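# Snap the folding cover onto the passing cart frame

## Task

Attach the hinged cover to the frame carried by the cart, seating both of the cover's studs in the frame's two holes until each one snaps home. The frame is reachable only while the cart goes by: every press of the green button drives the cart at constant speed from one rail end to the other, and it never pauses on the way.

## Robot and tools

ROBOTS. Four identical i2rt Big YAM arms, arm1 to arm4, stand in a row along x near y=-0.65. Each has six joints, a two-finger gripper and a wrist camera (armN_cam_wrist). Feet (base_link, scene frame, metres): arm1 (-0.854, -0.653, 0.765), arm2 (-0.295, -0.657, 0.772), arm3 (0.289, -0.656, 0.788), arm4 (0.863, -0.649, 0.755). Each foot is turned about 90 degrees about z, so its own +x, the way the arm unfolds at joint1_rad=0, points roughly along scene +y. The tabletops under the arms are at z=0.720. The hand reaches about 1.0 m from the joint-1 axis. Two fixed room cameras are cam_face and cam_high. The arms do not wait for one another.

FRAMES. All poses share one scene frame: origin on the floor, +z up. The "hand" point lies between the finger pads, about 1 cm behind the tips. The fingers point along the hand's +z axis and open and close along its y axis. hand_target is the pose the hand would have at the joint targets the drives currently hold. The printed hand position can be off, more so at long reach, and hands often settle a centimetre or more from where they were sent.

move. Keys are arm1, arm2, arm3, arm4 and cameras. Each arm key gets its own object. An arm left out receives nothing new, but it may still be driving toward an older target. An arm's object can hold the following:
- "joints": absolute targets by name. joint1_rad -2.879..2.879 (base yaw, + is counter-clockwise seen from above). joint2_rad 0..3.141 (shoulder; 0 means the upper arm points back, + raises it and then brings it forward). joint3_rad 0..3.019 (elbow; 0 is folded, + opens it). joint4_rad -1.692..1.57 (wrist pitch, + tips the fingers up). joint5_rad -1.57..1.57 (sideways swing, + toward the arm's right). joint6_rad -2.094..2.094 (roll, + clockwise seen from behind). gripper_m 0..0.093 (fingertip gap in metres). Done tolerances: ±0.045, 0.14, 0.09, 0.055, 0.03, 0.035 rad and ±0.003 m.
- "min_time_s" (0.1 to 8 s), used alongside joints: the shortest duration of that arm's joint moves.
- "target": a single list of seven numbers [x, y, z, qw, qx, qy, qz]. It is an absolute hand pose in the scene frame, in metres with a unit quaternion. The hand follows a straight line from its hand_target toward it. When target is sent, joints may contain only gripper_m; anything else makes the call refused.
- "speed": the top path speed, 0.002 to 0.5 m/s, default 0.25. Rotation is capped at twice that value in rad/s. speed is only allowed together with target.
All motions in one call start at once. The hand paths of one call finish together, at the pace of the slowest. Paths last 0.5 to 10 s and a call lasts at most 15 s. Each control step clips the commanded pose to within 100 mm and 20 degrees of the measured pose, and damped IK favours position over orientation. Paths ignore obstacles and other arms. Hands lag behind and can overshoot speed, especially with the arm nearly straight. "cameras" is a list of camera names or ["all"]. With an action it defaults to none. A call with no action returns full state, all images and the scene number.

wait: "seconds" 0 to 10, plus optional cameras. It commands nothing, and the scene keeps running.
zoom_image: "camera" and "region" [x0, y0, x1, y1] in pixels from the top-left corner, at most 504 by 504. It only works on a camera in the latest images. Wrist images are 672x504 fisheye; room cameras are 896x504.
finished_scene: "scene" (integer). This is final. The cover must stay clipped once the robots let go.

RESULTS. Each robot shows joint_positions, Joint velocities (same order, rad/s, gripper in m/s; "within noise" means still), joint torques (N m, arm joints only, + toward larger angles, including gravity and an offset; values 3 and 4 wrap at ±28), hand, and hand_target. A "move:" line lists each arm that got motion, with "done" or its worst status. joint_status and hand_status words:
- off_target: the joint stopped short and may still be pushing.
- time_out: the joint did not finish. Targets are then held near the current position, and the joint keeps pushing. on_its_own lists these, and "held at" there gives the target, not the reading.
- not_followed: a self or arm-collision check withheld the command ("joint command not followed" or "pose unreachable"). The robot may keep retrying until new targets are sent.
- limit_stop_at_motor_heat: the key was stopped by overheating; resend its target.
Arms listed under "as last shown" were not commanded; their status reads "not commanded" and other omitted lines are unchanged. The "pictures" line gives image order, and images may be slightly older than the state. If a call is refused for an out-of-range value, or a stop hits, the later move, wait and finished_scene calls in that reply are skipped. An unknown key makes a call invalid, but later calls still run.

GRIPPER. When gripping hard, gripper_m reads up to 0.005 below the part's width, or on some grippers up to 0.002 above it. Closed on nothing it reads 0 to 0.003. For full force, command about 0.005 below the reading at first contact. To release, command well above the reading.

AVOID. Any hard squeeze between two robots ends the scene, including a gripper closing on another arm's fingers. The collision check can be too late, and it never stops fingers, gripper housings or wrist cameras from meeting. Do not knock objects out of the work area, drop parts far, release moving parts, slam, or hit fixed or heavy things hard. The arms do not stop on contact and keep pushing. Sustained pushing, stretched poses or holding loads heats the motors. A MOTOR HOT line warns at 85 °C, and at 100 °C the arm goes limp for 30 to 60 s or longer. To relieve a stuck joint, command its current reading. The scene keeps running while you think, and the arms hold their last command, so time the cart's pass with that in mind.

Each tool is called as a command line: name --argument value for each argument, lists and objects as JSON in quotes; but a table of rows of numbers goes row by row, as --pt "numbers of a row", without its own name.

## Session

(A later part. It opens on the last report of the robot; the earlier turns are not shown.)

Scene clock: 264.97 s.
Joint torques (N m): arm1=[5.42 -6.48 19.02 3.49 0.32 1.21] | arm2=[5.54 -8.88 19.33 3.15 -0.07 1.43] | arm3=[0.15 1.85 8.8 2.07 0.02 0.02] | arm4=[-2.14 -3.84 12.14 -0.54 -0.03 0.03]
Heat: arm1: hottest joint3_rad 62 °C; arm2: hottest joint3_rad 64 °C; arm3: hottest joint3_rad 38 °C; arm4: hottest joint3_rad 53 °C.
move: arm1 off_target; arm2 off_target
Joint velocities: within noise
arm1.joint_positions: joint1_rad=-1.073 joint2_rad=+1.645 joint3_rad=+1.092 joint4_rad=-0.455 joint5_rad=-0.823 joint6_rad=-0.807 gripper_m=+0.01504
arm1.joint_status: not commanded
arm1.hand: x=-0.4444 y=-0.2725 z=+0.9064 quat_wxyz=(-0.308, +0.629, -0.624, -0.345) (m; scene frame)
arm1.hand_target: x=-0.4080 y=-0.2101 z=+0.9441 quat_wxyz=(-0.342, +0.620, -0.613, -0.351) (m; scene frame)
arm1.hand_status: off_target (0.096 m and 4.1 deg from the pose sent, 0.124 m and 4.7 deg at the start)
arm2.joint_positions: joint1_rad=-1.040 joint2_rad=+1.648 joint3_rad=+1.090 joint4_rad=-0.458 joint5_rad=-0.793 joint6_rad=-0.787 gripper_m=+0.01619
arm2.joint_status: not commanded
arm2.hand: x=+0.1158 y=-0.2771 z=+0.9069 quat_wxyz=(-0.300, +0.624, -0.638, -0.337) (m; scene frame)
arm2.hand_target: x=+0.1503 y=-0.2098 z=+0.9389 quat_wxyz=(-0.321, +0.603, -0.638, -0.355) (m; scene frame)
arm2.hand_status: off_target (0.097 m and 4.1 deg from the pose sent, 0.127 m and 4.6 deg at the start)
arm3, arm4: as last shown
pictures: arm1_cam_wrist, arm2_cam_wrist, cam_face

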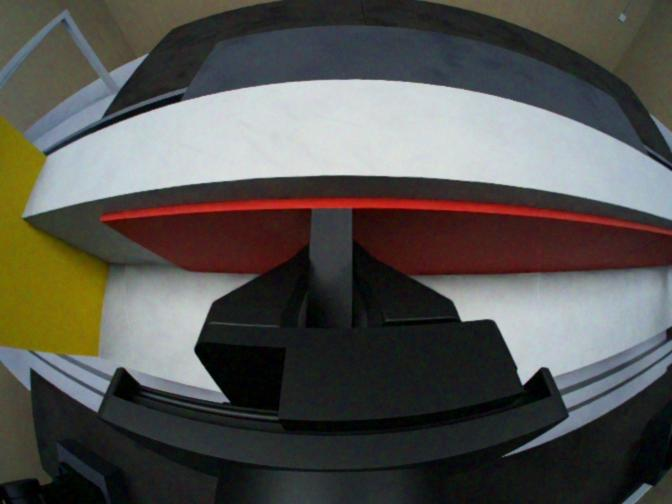

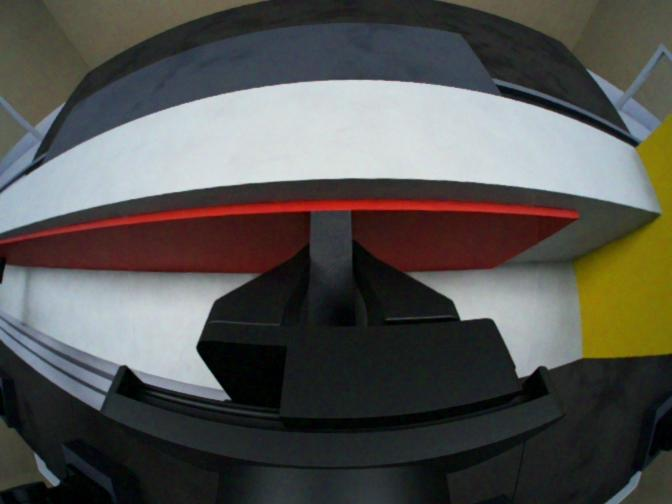

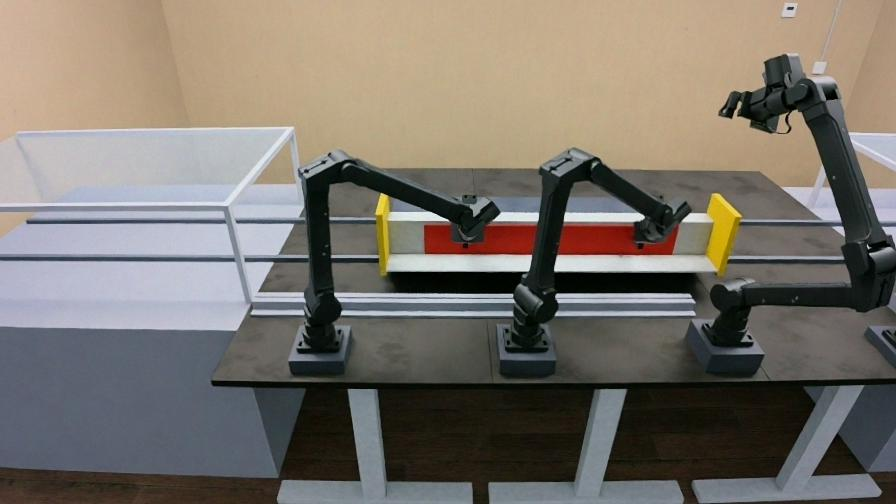

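zoom_image --camera "arm1_cam_wrist" --region '[90, 160, 340, 240]'

zoom_image --camera "arm2_cam_wrist" --region '[340, 160, 590, 240]'

move --arm1 '{"target": [-0.3700, -0.200, 0.9410, -0.3413, 0.6194, -0.6158, -0.3473], "speed": 0.0160}' --arm2 '{"target": [0.1897, -0.200, 0.9345, -0.3196, 0.5993, -0.6441, -0.3513], "speed": 0.0160}' --cameras '["arm1_cam_wrist", "arm2_cam_wrist"]'

Scaled by 2.016 from the camera's 672x504 image, which has a finer 960x720 frame.

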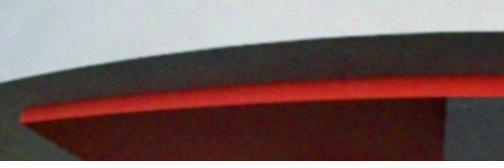

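Scaled by 2.016 from the camera's 672x504 image, which has a finer 960x720 frame.

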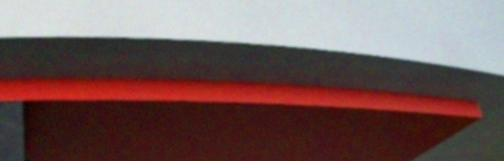

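Scene clock: 269.57 s.
Joint torques (N m): arm1=[5.54 -8.18 18.65 3.32 -0.06 1.18] | arm2=[5.25 -11.05 18.91 2.99 -0.2 1.4] | arm3=[0.21 1.85 8.8 2.09 0.01 0.02] | arm4=[-1.49 -4.31 12.08 -0.57 -0.01 0]
Heat: arm1: hottest joint3_rad 64 °C; arm2: hottest joint3_rad 66 °C; arm3: hottest joint3_rad 38 °C; arm4: hottest joint3_rad 53 °C.
move: arm1 off_target; arm2 off_target
Joint velocities: within noise
arm1.joint_positions: joint1_rad=-1.099 joint2_rad=+1.700 joint3_rad=+1.170 joint4_rad=-0.494 joint5_rad=-0.827 joint6_rad=-0.833 gripper_m=+0.01504
arm1.joint_status: not commanded
arm1.hand: x=-0.4153 y=-0.2723 z=+0.9070 quat_wxyz=(-0.311, +0.628, -0.627, -0.341) (m; scene frame)
arm1.hand_target: x=-0.3834 y=-0.2107 z=+0.9444 quat_wxyz=(-0.342, +0.621, -0.613, -0.349) (m; scene frame)
arm1.hand_status: off_target (0.092 m and 3.9 deg from the pose sent, 0.109 m and 4.1 deg at the start)
arm2.joint_positions: joint1_rad=-1.068 joint2_rad=+1.703 joint3_rad=+1.167 joint4_rad=-0.495 joint5_rad=-0.801 joint6_rad=-0.810 gripper_m=+0.01625
arm2.joint_status: not commanded
arm2.hand: x=+0.1447 y=-0.2774 z=+0.9072 quat_wxyz=(-0.302, +0.621, -0.641, -0.334) (m; scene frame)
arm2.hand_target: x=+0.1753 y=-0.2113 z=+0.9377 quat_wxyz=(-0.320, +0.603, -0.640, -0.353) (m; scene frame)
arm2.hand_status: off_target (0.094 m and 3.8 deg from the pose sent, 0.110 m and 4.1 deg at the start)
arm3, arm4: as last shown
pictures: arm1_cam_wrist, arm2_cam_wrist

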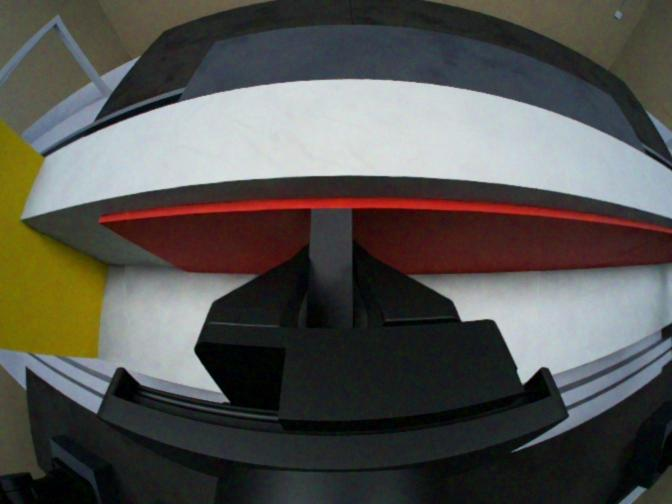

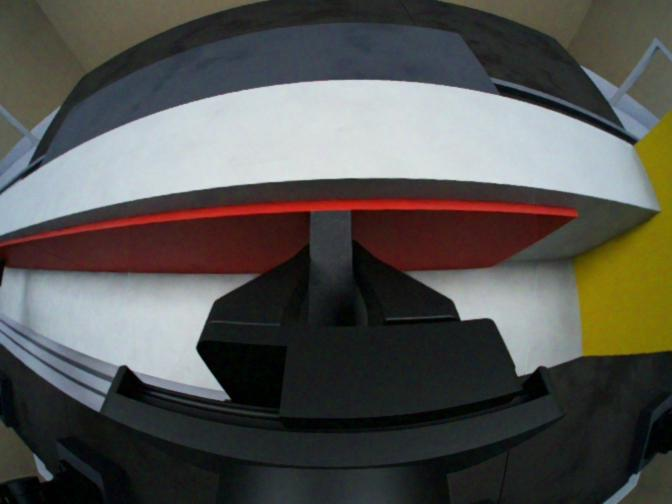

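move --arm1 '{"target": [-0.3490, -0.262, 0.9460, -0.3413, 0.6194, -0.6158, -0.3473], "speed": 0.0300}' --arm2 '{"target": [0.2107, -0.262, 0.9410, -0.3196, 0.5993, -0.6441, -0.3513], "speed": 0.0300}'

move --arm1 '{"target": [-0.3400, -0.262, 0.9460, -0.3413, 0.6194, -0.6158, -0.3473], "speed": 0.0090, "joints": {"gripper_m": 0.07}}' --arm2 '{"target": [0.2197, -0.262, 0.9410, -0.3196, 0.5993, -0.6441, -0.3513], "speed": 0.0090, "joints": {"gripper_m": 0.07}}'

move --arm1 '{"target": [-0.3270, -0.375, 0.9460, -0.3413, 0.6194, -0.6158, -0.3473], "speed": 0.0550}' --arm2 '{"target": [0.2327, -0.375, 0.9410, -0.3196, 0.5993, -0.6441, -0.3513], "speed": 0.0550}' --cameras '["arm1_cam_wrist", "arm2_cam_wrist", "cam_face"]'

Scene clock: 274.83 s.
Joint torques (N m): arm1=[-0.44 -15.21 13.72 1.14 -1.26 0.5] | arm2=[-0.26 -18.49 14.39 1.11 -1.15 0.86] | arm3=[0.15 1.85 8.8 2.07 0.02 0.03] | arm4=[-1.38 -3.6 11.97 -0.57 0.02 0.07]
Heat: arm1: hottest joint3_rad 65 °C; arm2: hottest joint3_rad 67 °C; arm3: hottest joint3_rad 38 °C; arm4: hottest joint3_rad 53 °C.
move: arm1 off_target; arm2 off_target
Joint velocities: within noise
arm1.joint_positions: joint1_rad=-1.133 joint2_rad=+1.769 joint3_rad=+1.270 joint4_rad=-0.561 joint5_rad=-0.852 joint6_rad=-0.899 gripper_m=+0.01492
arm1.joint_status: not commanded
arm1.hand: x=-0.3832 y=-0.2745 z=+0.9075 quat_wxyz=(-0.313, +0.635, -0.619, -0.341) (m; scene frame)
arm1.hand_target: x=-0.3520 y=-0.2642 z=+0.9456 quat_wxyz=(-0.342, +0.621, -0.616, -0.344) (m; scene frame)
arm1.hand_status: off_target (0.053 m and 3.8 deg from the pose sent, 0.078 m and 3.9 deg at the start)
arm2.joint_positions: joint1_rad=-1.103 joint2_rad=+1.775 joint3_rad=+1.268 joint4_rad=-0.564 joint5_rad=-0.832 joint6_rad=-0.875 gripper_m=+0.01622
arm2.joint_status: not commanded
arm2.hand: x=+0.1768 y=-0.2796 z=+0.9070 quat_wxyz=(-0.302, +0.627, -0.633, -0.338) (m; scene frame)
arm2.hand_target: x=+0.2075 y=-0.2646 z=+0.9401 quat_wxyz=(-0.320, +0.601, -0.643, -0.350) (m; scene frame)
arm2.hand_status: off_target (0.051 m and 4.2 deg from the pose sent, 0.076 m and 3.8 deg at the start)
arm3.joint_positions: joint1_rad=+0.360 joint2_rad=+0.615 joint3_rad=+1.443 joint4_rad=-1.392 joint5_rad=+0.196 joint6_rad=+0.450 gripper_m=+0.09396
arm3.joint_status: not commanded
arm3.hand: x=+0.2484 y=-0.4484 z=+1.3463 quat_wxyz=(-0.261, +0.548, -0.675, -0.420) (m; scene frame)
arm3.hand_target: x=+0.2495 y=-0.4514 z=+1.3562 quat_wxyz=(-0.264, +0.544, -0.671, -0.430) (m; scene frame)
arm3.hand_status: not commanded
arm4.joint_positions: joint1_rad=-0.567 joint2_rad=+1.026 joint3_rad=+0.721 joint4_rad=-1.297 joint5_rad=+0.002 joint6_rad=-0.609 gripper_m=+0.00070
arm4.joint_status: not commanded
arm4.hand: x=+1.0021 y=-0.4542 z=+0.8837 quat_wxyz=(+0.013, +0.706, -0.708, +0.001) (m; scene frame)
arm4.hand_target: x=+1.0098 y=-0.4456 z=+0.8993 quat_wxyz=(+0.000, +0.707, -0.708, +0.000) (m; scene frame)
arm4.hand_status: not commanded
pictures: none

Scene clock: 276.77 s.
Joint torques (N m): arm1=[-0.15 -16.21 11.81 0.9 -0.87 -0.01] | arm2=[0.85 -19.43 12.27 1.02 -0.67 0.18] | arm3=[0.15 1.9 8.8 2.1 0.02 0.03] | arm4=[-1.55 -4.37 11.92 -0.47 0 0.01]
Heat: arm1: hottest joint3_rad 64 °C; arm2: hottest joint3_rad 67 °C; arm3: hottest joint3_rad 38 °C; arm4: hottest joint3_rad 53 °C.
move: arm1 off_target; arm2 off_target
Joint velocities: within noise
arm1.joint_positions: joint1_rad=-1.148 joint2_rad=+1.800 joint3_rad=+1.335 joint4_rad=-0.572 joint5_rad=-0.872 joint6_rad=-0.848 gripper_m=+0.06992
arm1.joint_status: all done
arm1.hand: x=-0.3610 y=-0.2715 z=+0.9189 quat_wxyz=(-0.317, +0.615, -0.630, -0.352) (m; scene frame)
arm1.hand_target: x=-0.3410 y=-0.2637 z=+0.9457 quat_wxyz=(-0.340, +0.616, -0.619, -0.349) (m; scene frame)
arm1.hand_status: off_target (0.036 m and 3.3 deg from the pose sent, 0.059 m and 3.8 deg at the start)
arm2.joint_positions: joint1_rad=-1.121 joint2_rad=+1.800 joint3_rad=+1.335 joint4_rad=-0.575 joint5_rad=-0.849 joint6_rad=-0.797 gripper_m=+0.06991
arm2.joint_status: all done
arm2.hand: x=+0.2015 y=-0.2778 z=+0.9228 quat_wxyz=(-0.306, +0.599, -0.652, -0.350) (m; scene frame)
arm2.hand_target: x=+0.2186 y=-0.2629 z=+0.9415 quat_wxyz=(-0.321, +0.599, -0.644, -0.352) (m; scene frame)
arm2.hand_status: off_target (0.030 m and 1.8 deg from the pose sent, 0.057 m and 4.2 deg at the start)
arm3, arm4: as last shown
pictures: none

Scene clock: 279.50 s.
Joint torques (N m): arm1=[-0.67 -18.9 9.99 0.32 -0.85 -0.21] | arm2=[-0.26 -22.59 10.06 0.34 -0.72 -0.14] | arm3=[0.21 1.79 8.8 2.07 0.02 0.03] | arm4=[-1.85 -3.66 11.95 -0.42 -0.02 0.02]
Heat: arm1: hottest joint3_rad 63 °C; arm2: hottest joint3_rad 66 °C; arm3: hottest joint3_rad 38 °C; arm4: hottest joint3_rad 53 °C.
move: arm1 off_target; arm2 off_target
Joint velocities: within noise
arm1.joint_positions: joint1_rad=-1.337 joint2_rad=+1.800 joint3_rad=+1.335 joint4_rad=-0.813 joint5_rad=-0.968 joint6_rad=-1.129 gripper_m=+0.06992
arm1.joint_status: not commanded
arm1.hand: x=-0.3439 y=-0.3723 z=+0.9134 quat_wxyz=(-0.313, +0.611, -0.629, -0.364) (m; scene frame)
arm1.hand_target: x=-0.3291 y=-0.3745 z=+0.9466 quat_wxyz=(-0.342, +0.619, -0.615, -0.349) (m; scene frame)
arm1.hand_status: off_target (0.037 m and 4.2 deg from the pose sent, 0.112 m and 3.3 deg at the start)
arm2.joint_positions: joint1_rad=-1.302 joint2_rad=+1.800 joint3_rad=+1.335 joint4_rad=-0.797 joint5_rad=-0.941 joint6_rad=-1.043 gripper_m=+0.06991
arm2.joint_status: not commanded
arm2.hand: x=+0.2185 y=-0.3746 z=+0.9173 quat_wxyz=(-0.298, +0.590, -0.657, -0.363) (m; scene frame)
arm2.hand_target: x=+0.2315 y=-0.3753 z=+0.9416 quat_wxyz=(-0.319, +0.597, -0.646, -0.353) (m; scene frame)
arm2.hand_status: off_target (0.028 m and 3.4 deg from the pose sent, 0.104 m and 1.8 deg at the start)
arm3, arm4: as last shown
pictures: arm1_cam_wrist, arm2_cam_wrist, cam_face

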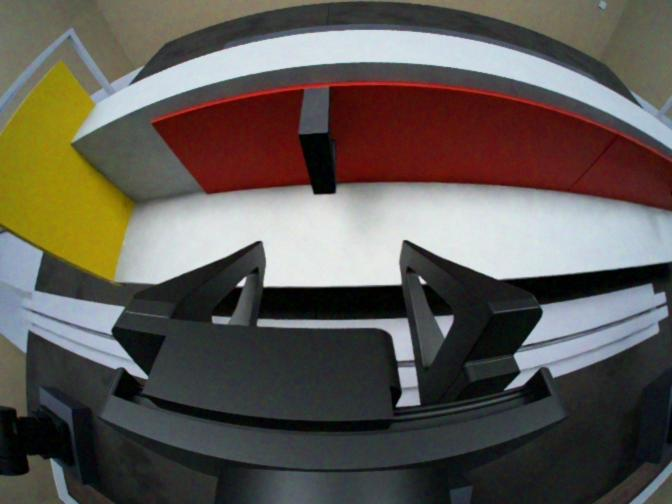

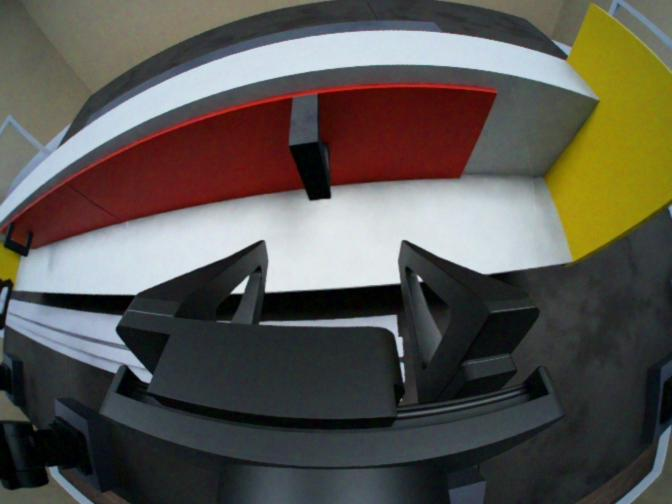

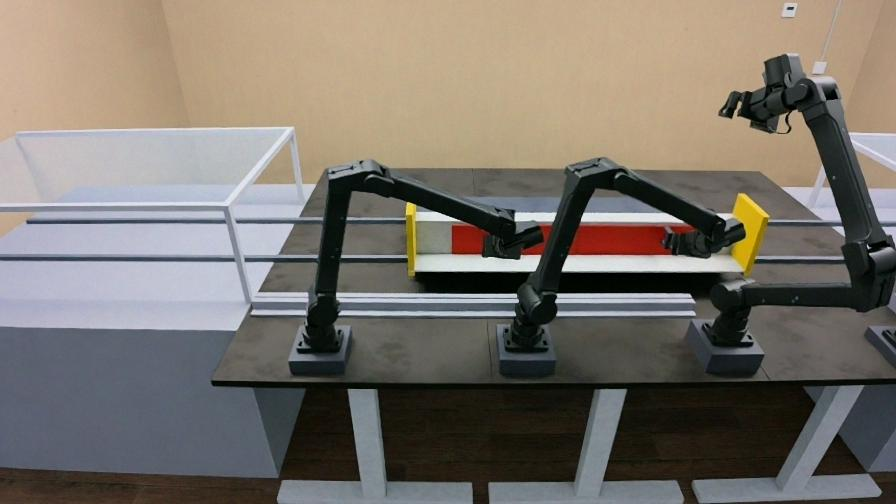

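zoom_image --camera "arm1_cam_wrist" --region '[140, 60, 392, 210]'

zoom_image --camera "arm2_cam_wrist" --region '[250, 60, 502, 210]'

zoom_image --camera "cam_face" --region '[400, 190, 780, 290]'

Scaled by 2.000 from the camera's 672x504 image, which has a finer 960x720 frame.

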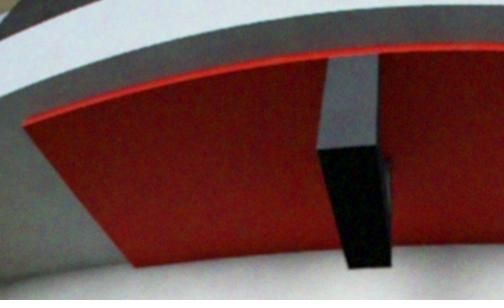

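Scaled by 2.000 from the camera's 672x504 image, which has a finer 960x720 frame.

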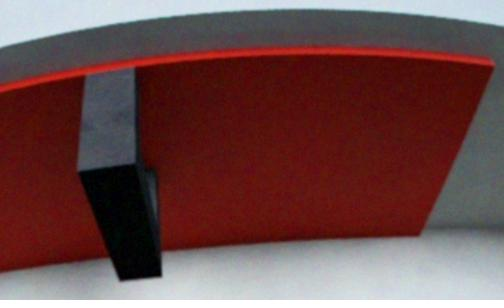

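Scaled by 1.326.

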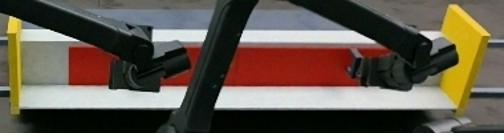

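move --arm1 '{"target": [-0.3230, -0.390, 1.1200, -0.3413, 0.6194, -0.6158, -0.3473], "speed": 0.15}' --arm2 '{"target": [0.2367, -0.390, 1.0800, -0.3196, 0.5993, -0.6441, -0.3513], "speed": 0.15}' --cameras '["arm1_cam_wrist", "arm2_cam_wrist", "cam_face"]'

zoom_image --camera "arm1_cam_wrist" --region '[120, 60, 540, 300]'

zoom_image --camera "arm2_cam_wrist" --region '[120, 60, 540, 300]'

Scene clock: 284.87 s.
Joint torques (N m): arm1=[-1.03 -17.79 11.81 0.24 -0.81 -0.23] | arm2=[-0.62 -21.83 12.1 0.43 -0.72 -0.11] | arm3=[0.09 1.85 8.8 2.07 0.02 0.02] | arm4=[-1.26 -4.13 12.18 -0.47 -0.05 0.01]
Heat: arm1: hottest joint3_rad 61 °C; arm2: hottest joint3_rad 65 °C; arm3: hottest joint3_rad 38 °C; arm4: hottest joint3_rad 53 °C.
move: arm1 off_target; arm2 off_target
Joint velocities: within noise
arm1.joint_positions: joint1_rad=-1.361 joint2_rad=+1.725 joint3_rad=+1.700 joint4_rad=-1.294 joint5_rad=-0.975 joint6_rad=-1.175 gripper_m=+0.06992
arm1.joint_status: not commanded
arm1.hand: x=-0.3311 y=-0.3836 z=+1.0845 quat_wxyz=(-0.311, +0.611, -0.630, -0.365) (m; scene frame)
arm1.hand_target: x=-0.3222 y=-0.3900 z=+1.1191 quat_wxyz=(-0.341, +0.619, -0.616, -0.347) (m; scene frame)
arm1.hand_status: off_target (0.037 m and 4.4 deg from the pose sent, 0.208 m and 4.2 deg at the start)
arm2.joint_positions: joint1_rad=-1.325 joint2_rad=+1.725 joint3_rad=+1.593 joint4_rad=-1.184 joint5_rad=-0.948 joint6_rad=-1.093 gripper_m=+0.06991
arm2.joint_status: not commanded
arm2.hand: x=+0.2256 y=-0.3860 z=+1.0471 quat_wxyz=(-0.291, +0.591, -0.657, -0.367) (m; scene frame)
arm2.hand_target: x=+0.2363 y=-0.3901 z=+1.0797 quat_wxyz=(-0.320, +0.599, -0.644, -0.352) (m; scene frame)
arm2.hand_status: off_target (0.035 m and 4.1 deg from the pose sent, 0.164 m and 3.4 deg at the start)
arm3, arm4: as last shown
pictures: arm1_cam_wrist, arm2_cam_wrist, cam_face

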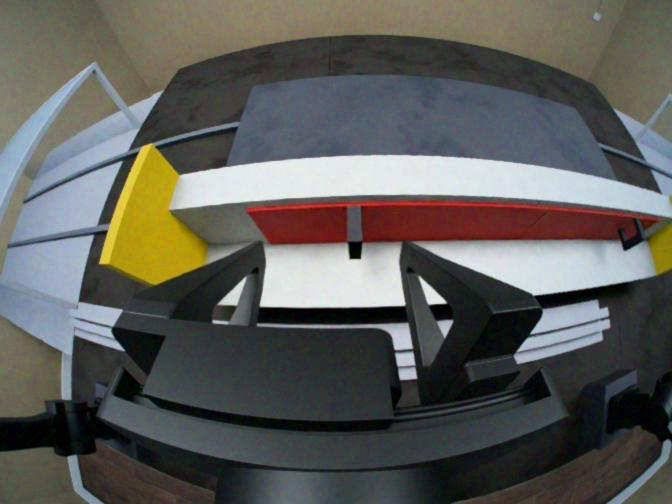

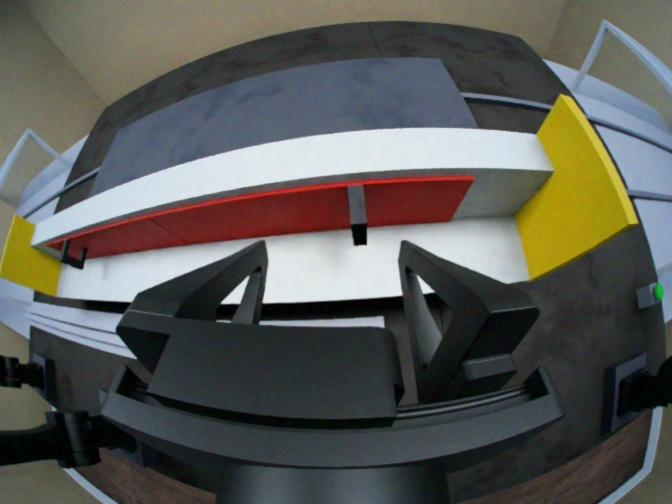

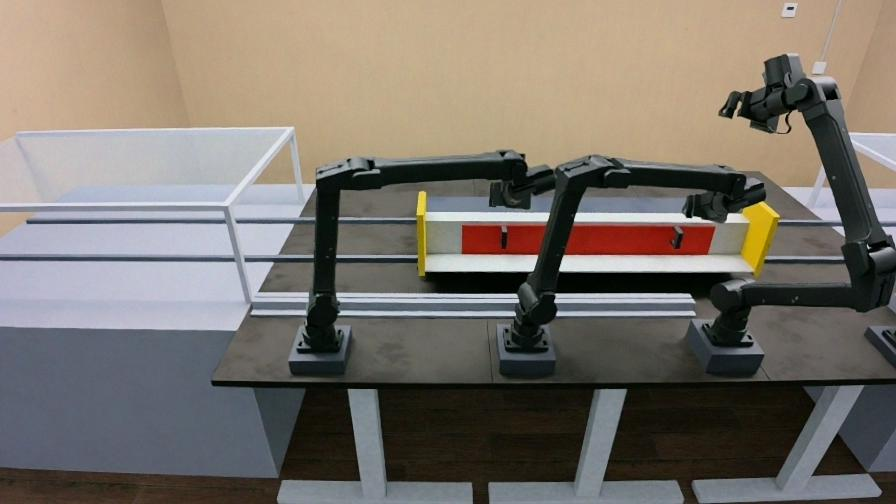

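Scaled by 1.200 from the camera's 672x504 image, which has a finer 960x720 frame.

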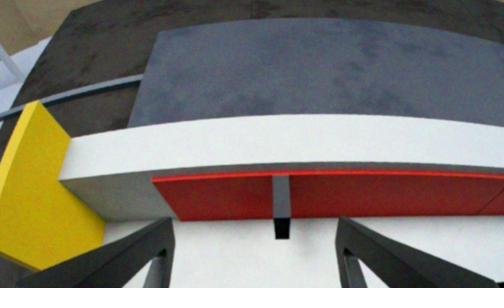

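Scaled by 1.200 from the camera's 672x504 image, which has a finer 960x720 frame.

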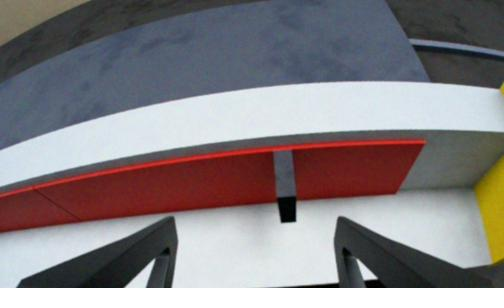

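zoom_image --camera "arm1_cam_wrist" --region '[235, 180, 385, 260]'

zoom_image --camera "arm2_cam_wrist" --region '[340, 155, 490, 235]'

Scaled by 3.360 from the camera's 672x504 image, which has a finer 960x720 frame.

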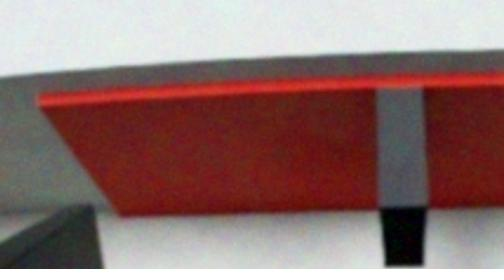

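Scaled by 3.360 from the camera's 672x504 image, which has a finer 960x720 frame.

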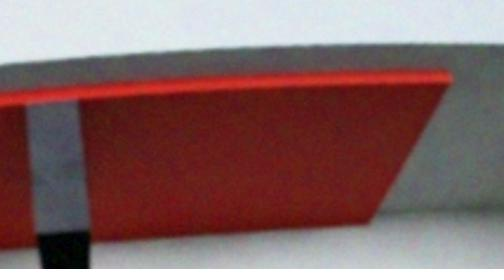

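finished_scene --scene 2

The scene is finished: the task was done.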